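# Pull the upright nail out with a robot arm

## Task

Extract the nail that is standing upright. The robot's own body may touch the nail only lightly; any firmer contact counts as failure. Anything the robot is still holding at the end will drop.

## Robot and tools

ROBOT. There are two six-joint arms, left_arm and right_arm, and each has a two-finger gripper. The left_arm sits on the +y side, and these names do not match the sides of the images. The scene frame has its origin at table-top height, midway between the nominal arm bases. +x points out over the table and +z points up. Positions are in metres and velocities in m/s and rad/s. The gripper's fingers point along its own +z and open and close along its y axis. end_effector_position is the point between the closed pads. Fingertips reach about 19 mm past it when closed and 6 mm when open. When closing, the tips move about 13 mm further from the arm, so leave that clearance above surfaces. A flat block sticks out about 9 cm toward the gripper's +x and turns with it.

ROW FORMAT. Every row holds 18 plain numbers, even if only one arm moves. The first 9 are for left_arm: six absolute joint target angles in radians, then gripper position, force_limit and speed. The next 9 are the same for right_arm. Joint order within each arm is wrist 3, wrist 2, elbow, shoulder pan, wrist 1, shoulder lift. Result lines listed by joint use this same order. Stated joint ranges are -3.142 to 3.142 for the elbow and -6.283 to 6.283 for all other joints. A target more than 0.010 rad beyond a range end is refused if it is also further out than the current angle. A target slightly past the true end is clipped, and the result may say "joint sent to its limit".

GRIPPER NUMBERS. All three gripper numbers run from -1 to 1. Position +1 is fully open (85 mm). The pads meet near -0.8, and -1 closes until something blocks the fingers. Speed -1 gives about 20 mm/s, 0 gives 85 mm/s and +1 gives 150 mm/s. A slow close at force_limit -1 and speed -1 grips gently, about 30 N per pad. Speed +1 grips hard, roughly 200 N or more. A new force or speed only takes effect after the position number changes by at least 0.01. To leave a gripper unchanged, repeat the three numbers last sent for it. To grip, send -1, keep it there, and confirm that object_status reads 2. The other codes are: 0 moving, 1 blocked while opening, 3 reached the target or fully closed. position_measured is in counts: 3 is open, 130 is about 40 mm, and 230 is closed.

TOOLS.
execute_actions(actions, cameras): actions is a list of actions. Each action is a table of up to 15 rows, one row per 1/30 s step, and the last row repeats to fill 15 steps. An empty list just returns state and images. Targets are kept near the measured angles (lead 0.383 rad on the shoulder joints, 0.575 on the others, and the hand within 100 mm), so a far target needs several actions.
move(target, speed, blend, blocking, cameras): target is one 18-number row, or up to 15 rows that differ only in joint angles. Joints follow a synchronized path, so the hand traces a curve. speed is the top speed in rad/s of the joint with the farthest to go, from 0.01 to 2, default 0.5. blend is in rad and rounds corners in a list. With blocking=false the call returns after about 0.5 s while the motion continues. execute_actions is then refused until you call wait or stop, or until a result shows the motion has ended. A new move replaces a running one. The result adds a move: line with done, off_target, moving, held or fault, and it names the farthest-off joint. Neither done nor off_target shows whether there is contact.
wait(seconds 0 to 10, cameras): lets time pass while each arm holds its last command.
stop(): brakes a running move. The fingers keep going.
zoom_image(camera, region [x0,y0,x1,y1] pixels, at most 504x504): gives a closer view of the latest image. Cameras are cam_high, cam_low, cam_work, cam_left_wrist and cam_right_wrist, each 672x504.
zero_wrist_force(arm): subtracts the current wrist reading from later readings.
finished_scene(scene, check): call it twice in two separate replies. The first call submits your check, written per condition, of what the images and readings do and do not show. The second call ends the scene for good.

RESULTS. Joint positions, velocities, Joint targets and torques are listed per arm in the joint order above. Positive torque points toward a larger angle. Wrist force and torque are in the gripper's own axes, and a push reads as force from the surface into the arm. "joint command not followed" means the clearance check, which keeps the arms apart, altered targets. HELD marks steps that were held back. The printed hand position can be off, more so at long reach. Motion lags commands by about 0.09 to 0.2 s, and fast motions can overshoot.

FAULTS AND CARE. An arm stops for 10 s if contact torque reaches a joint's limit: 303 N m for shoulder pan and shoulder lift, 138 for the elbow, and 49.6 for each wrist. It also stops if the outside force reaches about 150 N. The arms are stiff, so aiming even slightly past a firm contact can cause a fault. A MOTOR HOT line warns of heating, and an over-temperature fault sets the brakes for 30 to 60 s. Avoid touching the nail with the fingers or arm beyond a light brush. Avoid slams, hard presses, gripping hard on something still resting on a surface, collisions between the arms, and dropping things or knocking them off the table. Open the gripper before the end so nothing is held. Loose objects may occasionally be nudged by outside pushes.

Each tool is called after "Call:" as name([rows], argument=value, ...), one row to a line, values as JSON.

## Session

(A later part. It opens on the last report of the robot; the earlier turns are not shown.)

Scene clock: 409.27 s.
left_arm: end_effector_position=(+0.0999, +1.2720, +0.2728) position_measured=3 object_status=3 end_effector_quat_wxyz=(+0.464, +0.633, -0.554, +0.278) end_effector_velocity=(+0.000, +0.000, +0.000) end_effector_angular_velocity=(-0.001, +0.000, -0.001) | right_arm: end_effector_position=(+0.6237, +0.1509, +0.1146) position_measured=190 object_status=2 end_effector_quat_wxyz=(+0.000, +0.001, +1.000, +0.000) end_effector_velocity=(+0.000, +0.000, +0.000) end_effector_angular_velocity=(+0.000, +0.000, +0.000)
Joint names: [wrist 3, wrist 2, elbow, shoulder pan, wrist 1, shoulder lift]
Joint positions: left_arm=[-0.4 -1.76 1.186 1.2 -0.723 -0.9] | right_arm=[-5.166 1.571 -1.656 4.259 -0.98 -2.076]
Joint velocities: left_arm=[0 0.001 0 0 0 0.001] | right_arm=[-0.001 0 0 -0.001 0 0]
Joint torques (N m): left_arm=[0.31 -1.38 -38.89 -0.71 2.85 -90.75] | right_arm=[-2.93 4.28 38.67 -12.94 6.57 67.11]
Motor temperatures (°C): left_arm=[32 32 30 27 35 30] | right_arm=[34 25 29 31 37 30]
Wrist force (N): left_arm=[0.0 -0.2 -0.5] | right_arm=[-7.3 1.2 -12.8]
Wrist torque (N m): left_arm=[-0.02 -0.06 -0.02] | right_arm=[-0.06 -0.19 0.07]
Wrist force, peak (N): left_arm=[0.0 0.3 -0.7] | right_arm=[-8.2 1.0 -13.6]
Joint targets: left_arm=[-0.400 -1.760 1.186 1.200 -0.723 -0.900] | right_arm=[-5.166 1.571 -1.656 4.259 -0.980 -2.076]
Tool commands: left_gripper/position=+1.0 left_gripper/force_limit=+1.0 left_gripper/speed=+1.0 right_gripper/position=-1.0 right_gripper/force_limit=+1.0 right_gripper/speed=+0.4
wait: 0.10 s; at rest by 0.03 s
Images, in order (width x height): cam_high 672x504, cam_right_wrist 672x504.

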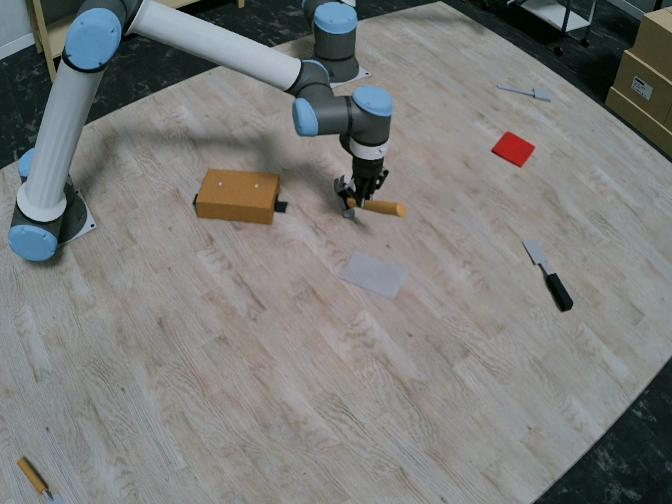

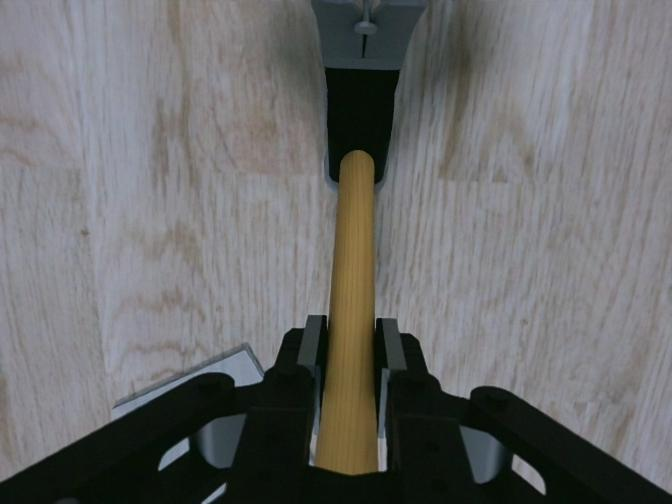

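Call:
move(target=[-0.4,-1.76,1.186,1.2,-0.723,-0.9,1,1,1,-5.186,1.571,-1.6485,4.2388,-0.9382,-2.1257,-1,1,0.4], speed=0.04, cameras=["cam_right_wrist"])

Call:
move(target=[-0.4,-1.76,1.186,1.2,-0.723,-0.9,1,1,1,-5.193,1.571,-1.6508,4.232,-0.9054,-2.1562,-1,1,0.4], speed=0.03)

Call:
zoom_image(camera="cam_high", region=[290, 80, 420, 230])

Call:
zoom_image(camera="cam_low", region=[360, 60, 500, 240])

Scene clock: 411.17 s.
left_arm: end_effector_position=(+0.0999, +1.2720, +0.2728) position_measured=3 object_status=3 end_effector_quat_wxyz=(+0.464, +0.633, -0.554, +0.278) end_effector_velocity=(+0.000, +0.000, +0.000) end_effector_angular_velocity=(+0.001, +0.000, +0.000) | right_arm: end_effector_position=(+0.6437, +0.1509, +0.0797) position_measured=190 object_status=2 end_effector_quat_wxyz=(+0.000, +0.001, +1.000, +0.000) end_effector_velocity=(+0.000, +0.001, -0.001) end_effector_angular_velocity=(+0.001, -0.001, +0.001)
Joint names: [wrist 3, wrist 2, elbow, shoulder pan, wrist 1, shoulder lift]
Joint positions: left_arm=[-0.4 -1.76 1.186 1.2 -0.723 -0.9] | right_arm=[-5.186 1.571 -1.649 4.239 -0.938 -2.126]
Joint velocities: left_arm=[-0.001 0 0 0 0 0] | right_arm=[-0.001 0 0 0 0.003 -0.001]
Joint torques (N m): left_arm=[-0.1 -1.47 -39.07 -4.82 2.73 -86.96] | right_arm=[-2.93 4.66 43.7 -14.78 8.31 78.25]
Motor temperatures (°C): left_arm=[32 32 30 27 35 30] | right_arm=[34 25 29 31 37 30]
Wrist force (N): left_arm=[-0.1 0.1 -0.5] | right_arm=[-3.9 1.2 -4.9]
Wrist torque (N m): left_arm=[0.01 -0.02 -0.02] | right_arm=[-0.18 -0.18 0.11]
Wrist force, peak (N): left_arm=[0.2 0.4 -0.6] | right_arm=[-9.9 1.2 -16.5]
Joint targets: left_arm=[-0.400 -1.760 1.186 1.200 -0.723 -0.900] | right_arm=[-5.186 1.571 -1.648 4.239 -0.938 -2.126]
move: done
Images, in order (width x height): cam_right_wrist 672x504.

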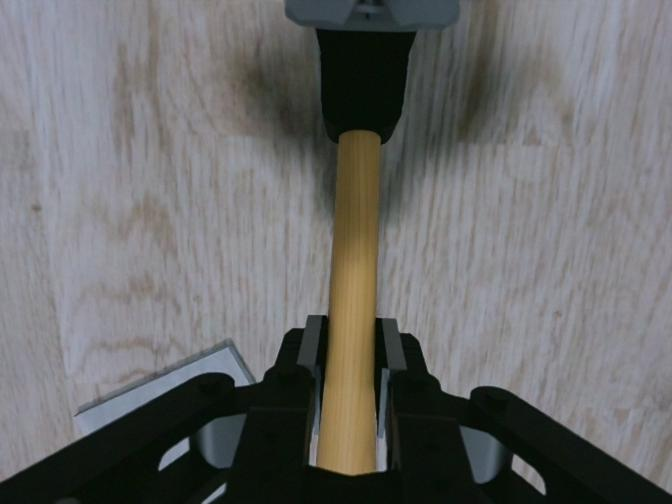

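Scene clock: 412.53 s.
left_arm: end_effector_position=(+0.0999, +1.2720, +0.2728) position_measured=3 object_status=3 end_effector_quat_wxyz=(+0.464, +0.633, -0.554, +0.278) end_effector_velocity=(+0.000, +0.000, +0.000) end_effector_angular_velocity=(+0.000, +0.000, +0.001) | right_arm: end_effector_position=(+0.6507, +0.1509, +0.0547) position_measured=190 object_status=2 end_effector_quat_wxyz=(+0.000, +0.001, +1.000, +0.000) end_effector_velocity=(+0.001, -0.001, -0.001) end_effector_angular_velocity=(+0.000, +0.000, -0.001)
Joint names: [wrist 3, wrist 2, elbow, shoulder pan, wrist 1, shoulder lift]
Joint positions: left_arm=[-0.4 -1.76 1.186 1.2 -0.723 -0.9] | right_arm=[-5.193 1.571 -1.651 4.232 -0.905 -2.156]
Joint velocities: left_arm=[0 0 0 0.001 0 0] | right_arm=[0 0 0 -0.002 0.002 -0.001]
Joint torques (N m): left_arm=[-0.07 -0.86 -38.89 -5.33 3.25 -89.52] | right_arm=[-3.05 3.91 28.56 -16.2 7.5 78.72]
Motor temperatures (°C): left_arm=[32 32 30 27 35 30] | right_arm=[34 25 29 31 37 30]
Wrist force (N): left_arm=[0.0 0.1 -0.4] | right_arm=[-4.7 2.3 -5.6]
Wrist torque (N m): left_arm=[0.03 -0.05 -0.02] | right_arm=[-0.09 -0.21 0.13]
Wrist force, peak (N): left_arm=[0.3 0.3 -0.7] | right_arm=[-5.6 2.1 -5.7]
Joint targets: left_arm=[-0.400 -1.760 1.186 1.200 -0.723 -0.900] | right_arm=[-5.193 1.571 -1.651 4.232 -0.905 -2.156]
move: done

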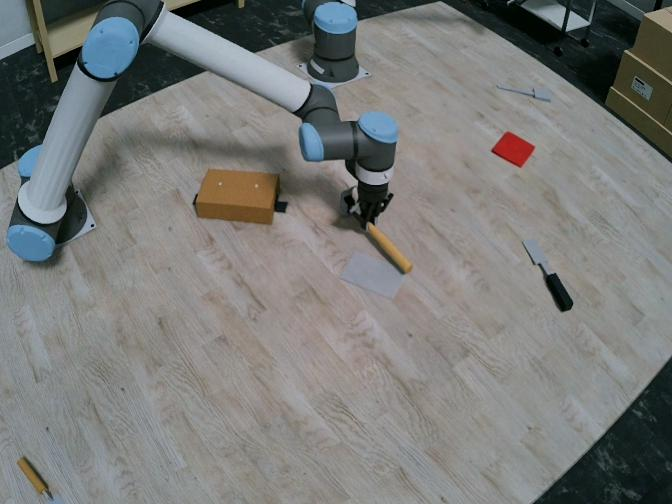

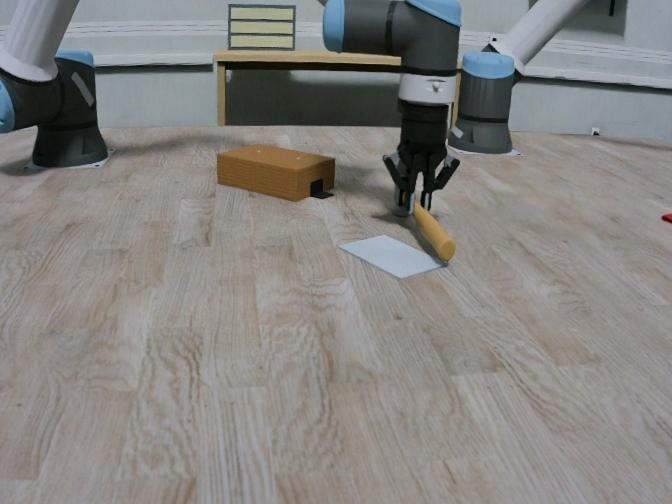

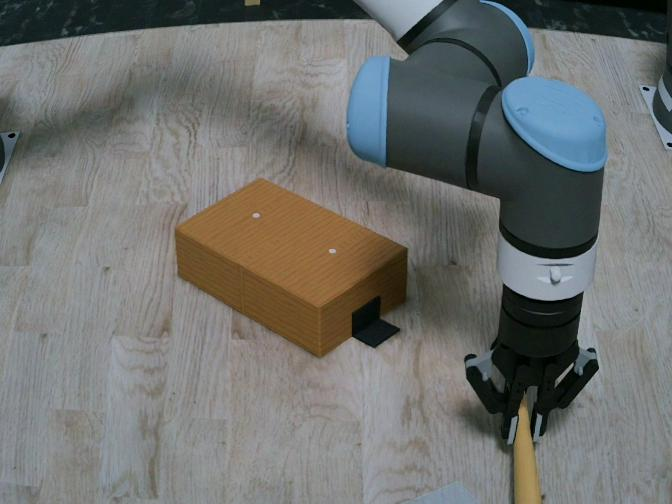

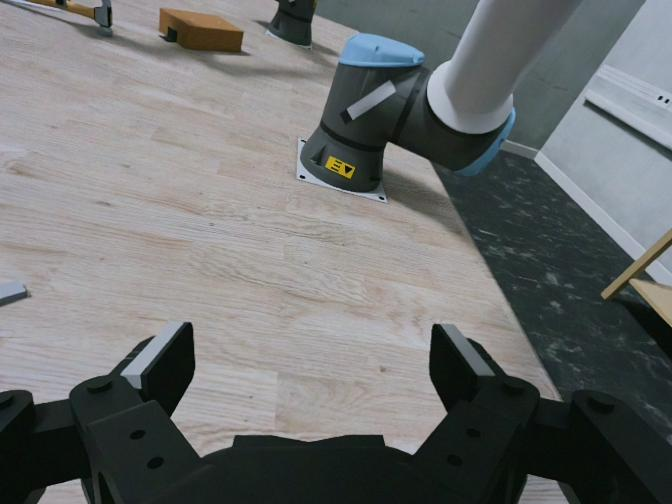

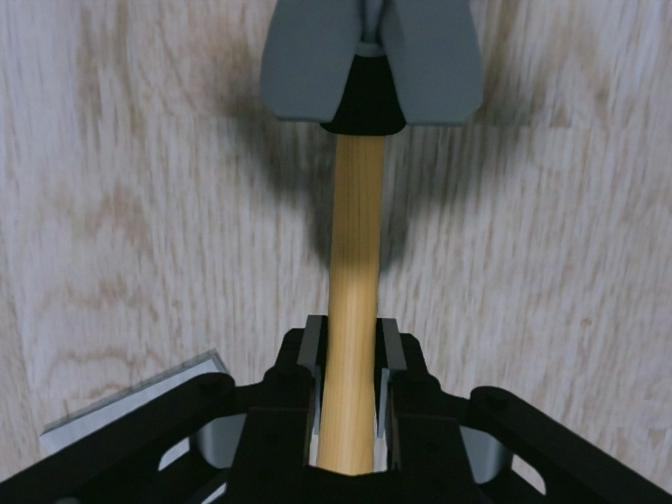

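Scaled by 3.360 from the camera's 672x504 image, which has a finer 960x720 frame.

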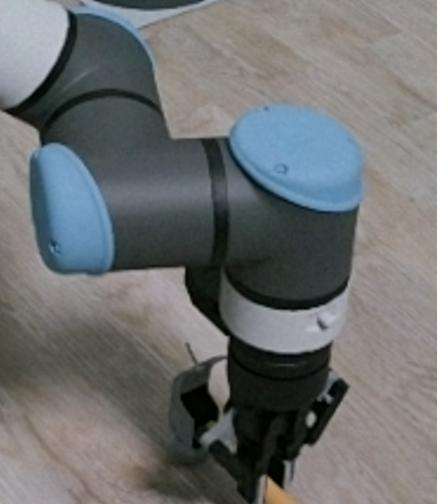

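Scaled by 2.800 from the camera's 672x504 image, which has a finer 960x720 frame.

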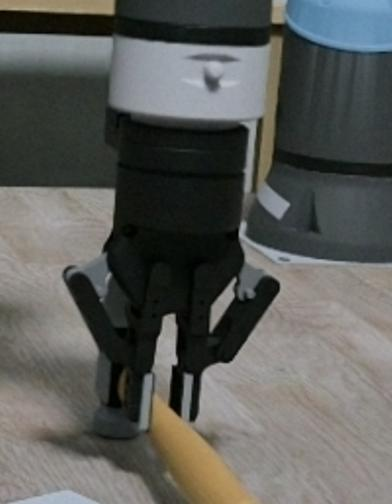

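Call:
move(target=[-0.4,-1.76,1.186,1.2,-0.723,-0.9,1,1,1,-5.193,1.571,-1.6508,4.232,-0.9054,-2.1562,0.5,1,-1])

Call:
zoom_image(camera="cam_low", region=[360, 60, 500, 280])

Scene clock: 415.47 s.
left_arm: end_effector_position=(+0.0999, +1.2720, +0.2728) position_measured=3 object_status=3 end_effector_quat_wxyz=(+0.464, +0.633, -0.554, +0.278) end_effector_velocity=(+0.000, +0.000, -0.001) end_effector_angular_velocity=(-0.002, +0.001, +0.000) | right_arm: end_effector_position=(+0.6507, +0.1509, +0.0546) position_measured=66 object_status=0 end_effector_quat_wxyz=(+0.000, +0.001, +1.000, +0.000) end_effector_velocity=(-0.001, +0.000, -0.002) end_effector_angular_velocity=(-0.003, +0.002, +0.001)
Joint names: [wrist 3, wrist 2, elbow, shoulder pan, wrist 1, shoulder lift]
Joint positions: left_arm=[-0.4 -1.76 1.186 1.2 -0.723 -0.9] | right_arm=[-5.193 1.571 -1.651 4.232 -0.905 -2.156]
Joint velocities: left_arm=[0 0 0 0 0 0.002] | right_arm=[0 0 0 0.001 -0.001 -0.002]
Joint torques (N m): left_arm=[0.17 -0.92 -38.29 -3.86 2.71 -86.57] | right_arm=[-2.78 2.62 42.15 -9.65 3.71 108.33]
Motor temperatures (°C): left_arm=[32 32 30 27 35 30] | right_arm=[34 25 29 31 37 30]
Wrist force (N): left_arm=[0.0 0.0 -0.1] | right_arm=[-1.3 1.4 -2.6]
Wrist torque (N m): left_arm=[0.02 -0.05 -0.02] | right_arm=[-0.16 -0.17 0.11]
Wrist force, peak (N): left_arm=[-0.1 0.4 -0.7] | right_arm=[-5.5 1.7 -6.2]
Joint targets: left_arm=[-0.400 -1.760 1.186 1.200 -0.723 -0.900] | right_arm=[-5.193 1.571 -1.651 4.232 -0.905 -2.156]
move: done

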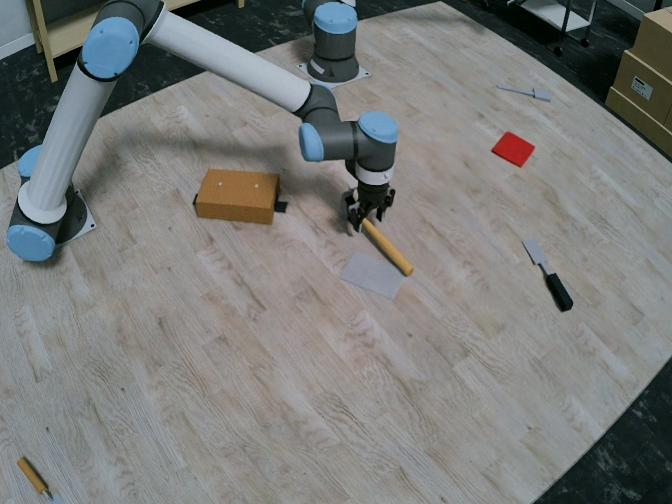

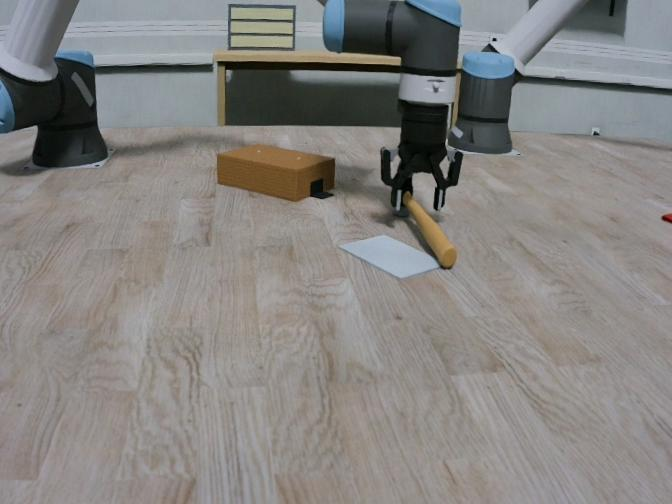

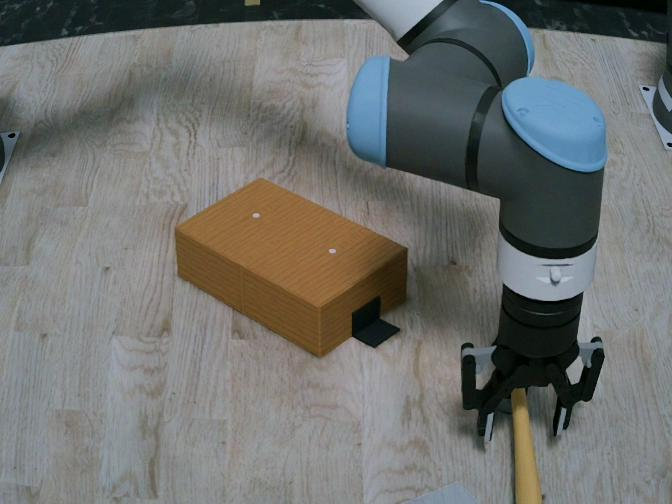

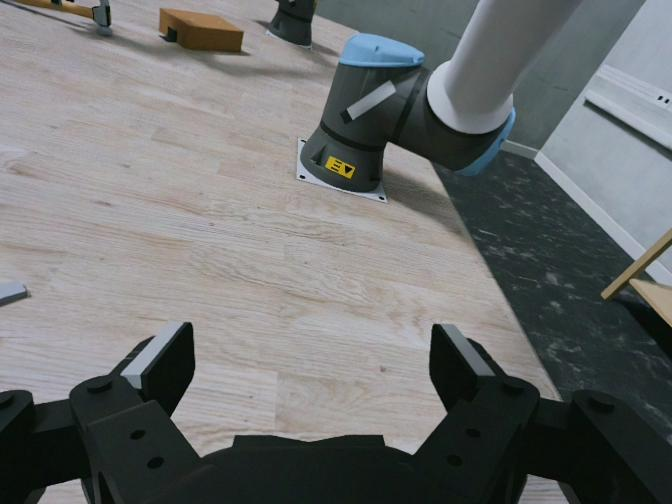

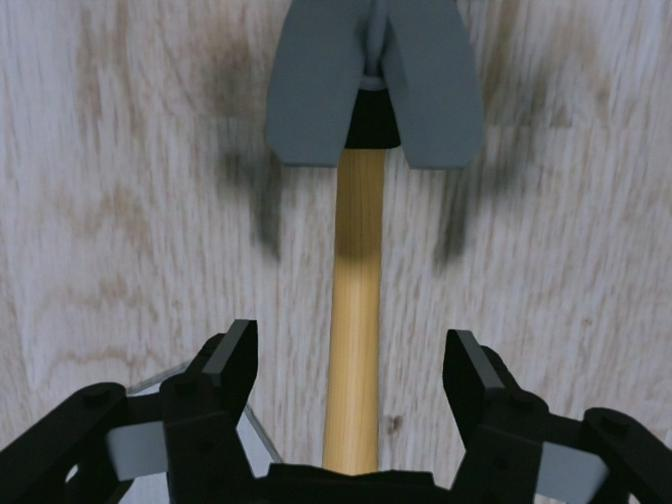

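Scaled by 2.291 from the camera's 672x504 image, which has a finer 960x720 frame.

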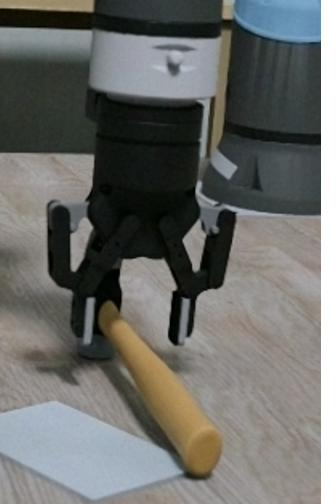

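Call:
move([
  [-0.4,-1.76,1.186,1.2,-0.723,-0.9,1,1,1,-5.193,1.571,-1.5085,4.232,-1.2048,-1.9992,0.5,1,-1],
  [-0.4,-1.76,1.186,1.2,-0.723,-0.9,1,1,1,-4.709,1.571,-1.9248,4.7158,-1.3947,-1.3929,0.5,1,-1],
], speed=[0.15,0.4])

Call:
zoom_image(camera="cam_high", region=[290, 160, 440, 290])

Call:
zoom_image(camera="cam_work", region=[160, 160, 420, 360])

Scene clock: 419.97 s.
left_arm: end_effector_position=(+0.0999, +1.2720, +0.2728) position_measured=3 object_status=3 end_effector_quat_wxyz=(+0.464, +0.633, -0.554, +0.278) end_effector_velocity=(+0.000, +0.000, +0.001) end_effector_angular_velocity=(+0.001, +0.000, -0.001) | right_arm: end_effector_position=(+0.2486, +0.0017, +0.3996) position_measured=66 object_status=3 end_effector_quat_wxyz=(+0.000, +0.001, +1.000, +0.000) end_effector_velocity=(+0.000, -0.001, +0.000) end_effector_angular_velocity=(+0.000, +0.000, +0.000)
Joint names: [wrist 3, wrist 2, elbow, shoulder pan, wrist 1, shoulder lift]
Joint positions: left_arm=[-0.4 -1.76 1.186 1.2 -0.723 -0.9] | right_arm=[-4.709 1.571 -1.925 4.716 -1.395 -1.393]
Joint velocities: left_arm=[0 0.001 0 -0.001 0 -0.001] | right_arm=[0.001 0 -0.001 0 -0.001 0.002]
Joint torques (N m): left_arm=[0.21 -1.37 -38.51 -2.73 2.51 -86.62] | right_arm=[3.06 0.39 39.5 21.7 0.95 53.29]
Motor temperatures (°C): left_arm=[32 32 30 27 35 30] | right_arm=[34 25 29 31 37 30]
Wrist force (N): left_arm=[0.0 0.2 -0.5] | right_arm=[-1.3 0.6 -1.8]
Wrist torque (N m): left_arm=[0.05 -0.04 -0.02] | right_arm=[-0.28 -0.13 0.20]
Wrist force, peak (N): left_arm=[0.1 0.2 -0.9] | right_arm=[-4.3 0.7 -1.1]
Joint targets: left_arm=[-0.400 -1.760 1.186 1.200 -0.723 -0.900] | right_arm=[-4.709 1.571 -1.925 4.716 -1.395 -1.393]
move: done

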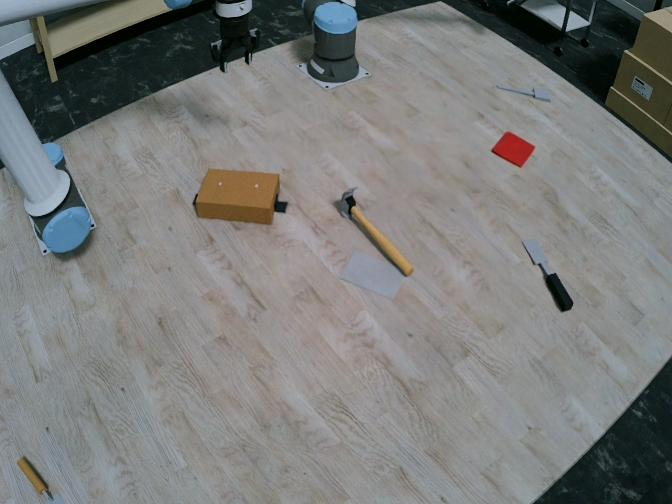

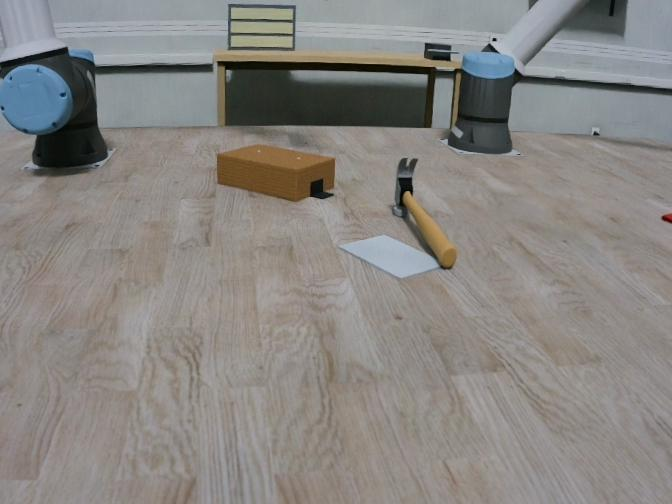

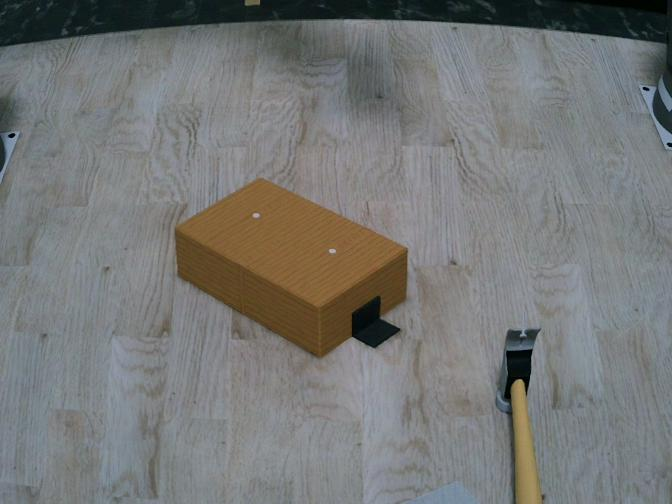

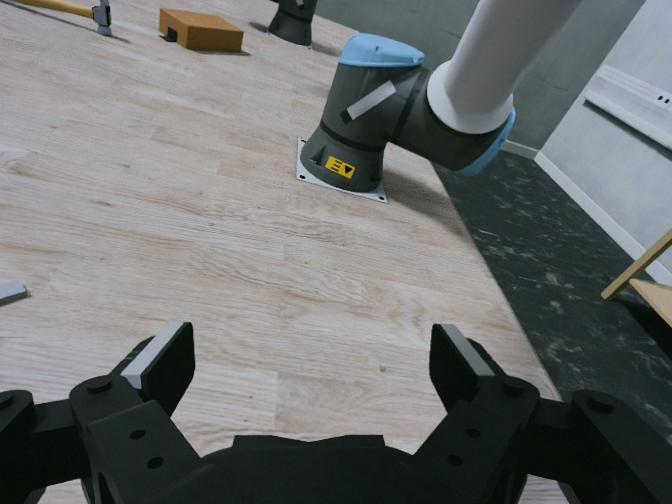

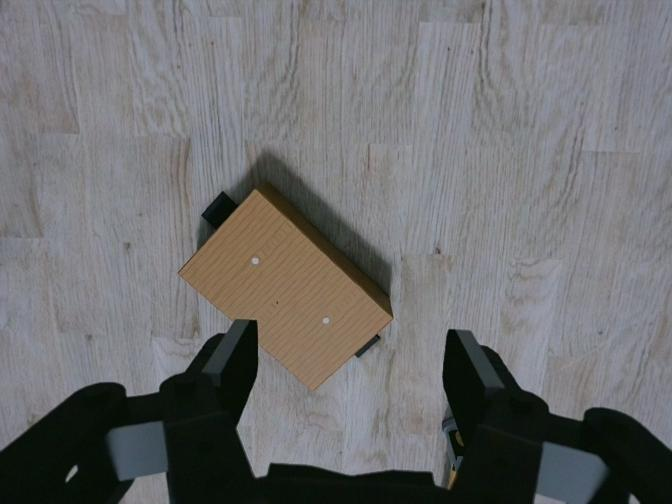

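Scaled by 3.360 from the camera's 672x504 image, which has a finer 960x720 frame.

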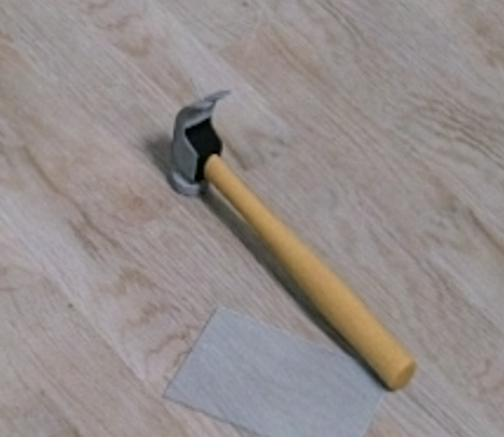

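Scaled by 1.938 from the camera's 672x504 image, which has a finer 960x720 frame.

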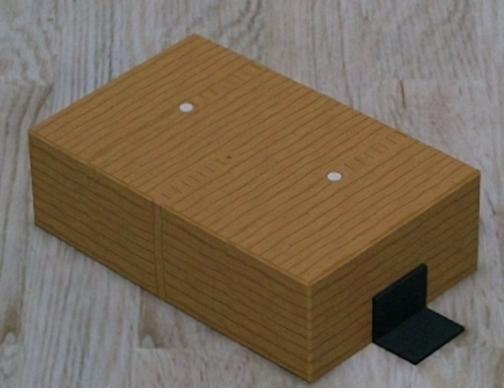

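Call:
finished_scene(scene=1, check="The nail that stuck up is out: the hole is empty in cam_work, and the nail sits in the claw of the hammer, which rests on the table. The two flush nails are untouched, nothing fell off, and the arm is retracted. A slight hidden robot contact with the nail cannot be ruled out from pictures, but none was seen.")

This call ended nothing. Check each condition that your pictures could not show: look closer or test it, and mend what is not met. Then call finished_scene again.

Call:
finished_scene(scene=1, check="The hole is empty, the nail lies in the claw on the table, the hammer rests stable, and the robot is clear of everything.")

This call ended nothing: the second call must come in a later reply.

Call:
execute_actions(actions=[])

Scene clock: 420.20 s.
left_arm: end_effector_position=(+0.0999, +1.2720, +0.2728) position_measured=3 object_status=3 end_effector_quat_wxyz=(+0.464, +0.633, -0.554, +0.278) end_effector_velocity=(+0.001, -0.001, +0.000) end_effector_angular_velocity=(-0.001, +0.000, -0.001) | right_arm: end_effector_position=(+0.2486, +0.0016, +0.3997) position_measured=66 object_status=3 end_effector_quat_wxyz=(+0.000, +0.001, +1.000, +0.000) end_effector_velocity=(+0.000, +0.000, +0.000) end_effector_angular_velocity=(+0.000, +0.000, -0.001)
Joint names: [wrist 3, wrist 2, elbow, shoulder pan, wrist 1, shoulder lift]
Joint positions: left_arm=[-0.4 -1.76 1.186 1.2 -0.723 -0.9] | right_arm=[-4.709 1.571 -1.925 4.716 -1.395 -1.393]
Joint velocities: left_arm=[0 0 0.001 -0.001 0 0] | right_arm=[0 0 0 -0.001 0 -0.001]
Joint torques (N m): left_arm=[0.38 -1.38 -38.07 -3.26 2.67 -89.52] | right_arm=[3.14 0.24 40.36 21.19 1.04 50.59]
Motor temperatures (°C): left_arm=[32 32 30 27 35 30] | right_arm=[34 25 29 31 37 30]
Wrist force (N): left_arm=[-0.1 0.0 -0.3] | right_arm=[-1.5 0.7 -2.0]
Wrist torque (N m): left_arm=[0.00 -0.03 -0.02] | right_arm=[-0.27 -0.10 0.20]
Wrist force, peak (N): left_arm=[0.1 0.1 -0.7] | right_arm=[-1.7 1.3 -1.9]
Joint targets: left_arm=[-0.400 -1.760 1.186 1.200 -0.723 -0.900] | right_arm=[-4.709 1.571 -1.925 4.716 -1.395 -1.393]
Tool commands: left_gripper/position=+1.0 left_gripper/force_limit=+1.0 left_gripper/speed=+1.0 right_gripper/position=+0.5 right_gripper/force_limit=+1.0 right_gripper/speed=-1.0

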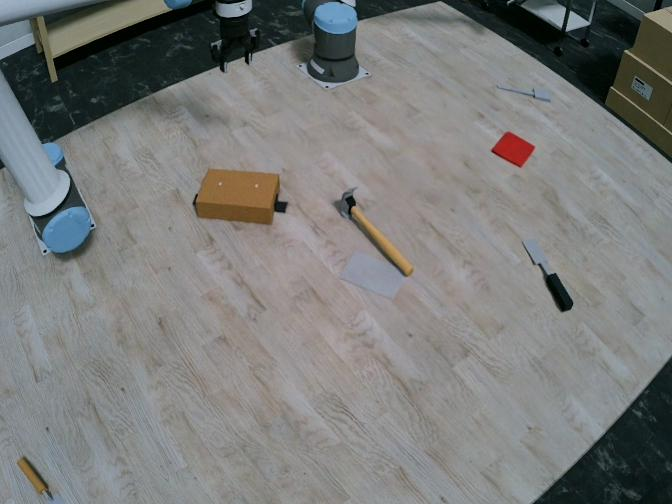

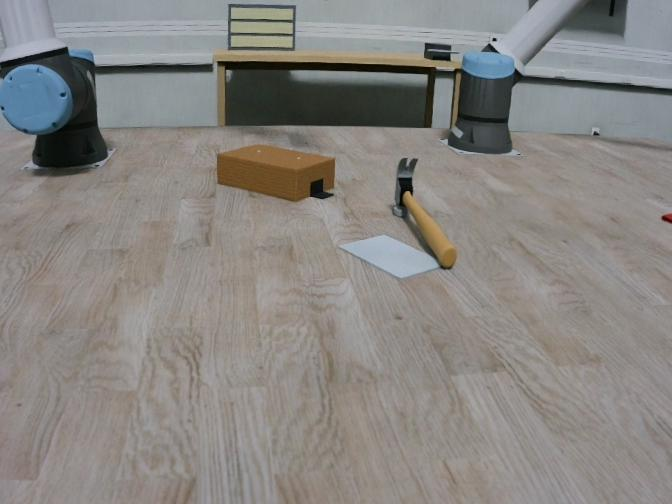

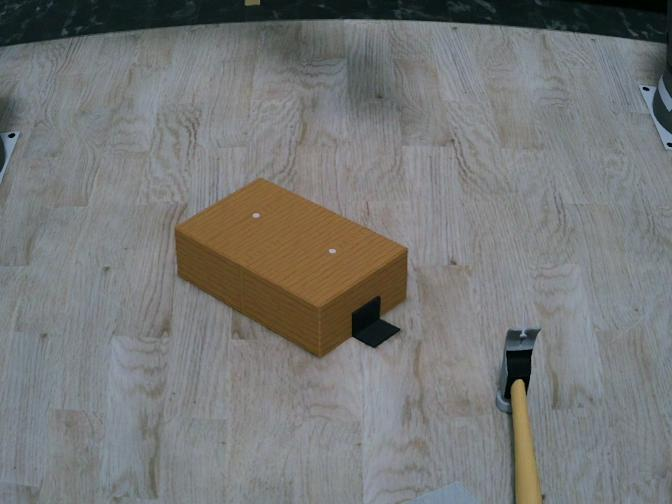

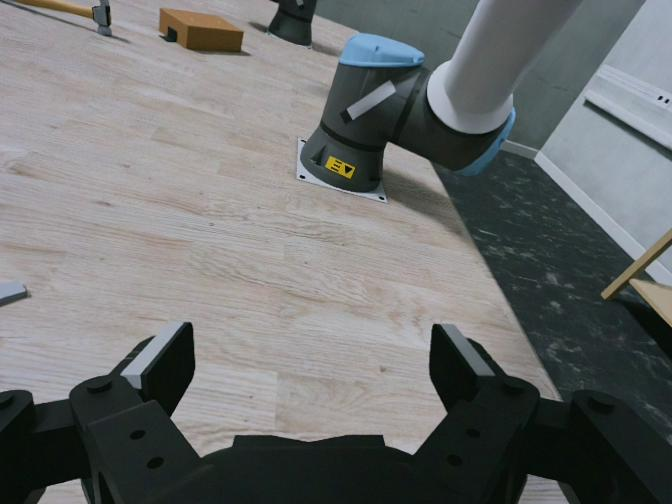

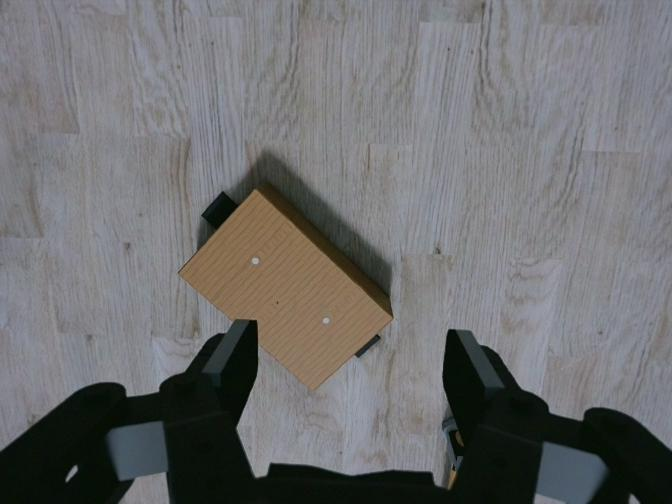

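Call:
finished_scene(scene=1, check="Nail is out of the hole and rests in the claw of the hammer lying stable on the table; the hole is empty in the pictures; gripper open and retracted. Pictures cannot show light contacts; none between gripper and nail observed.")

The scene is finished: the task was done.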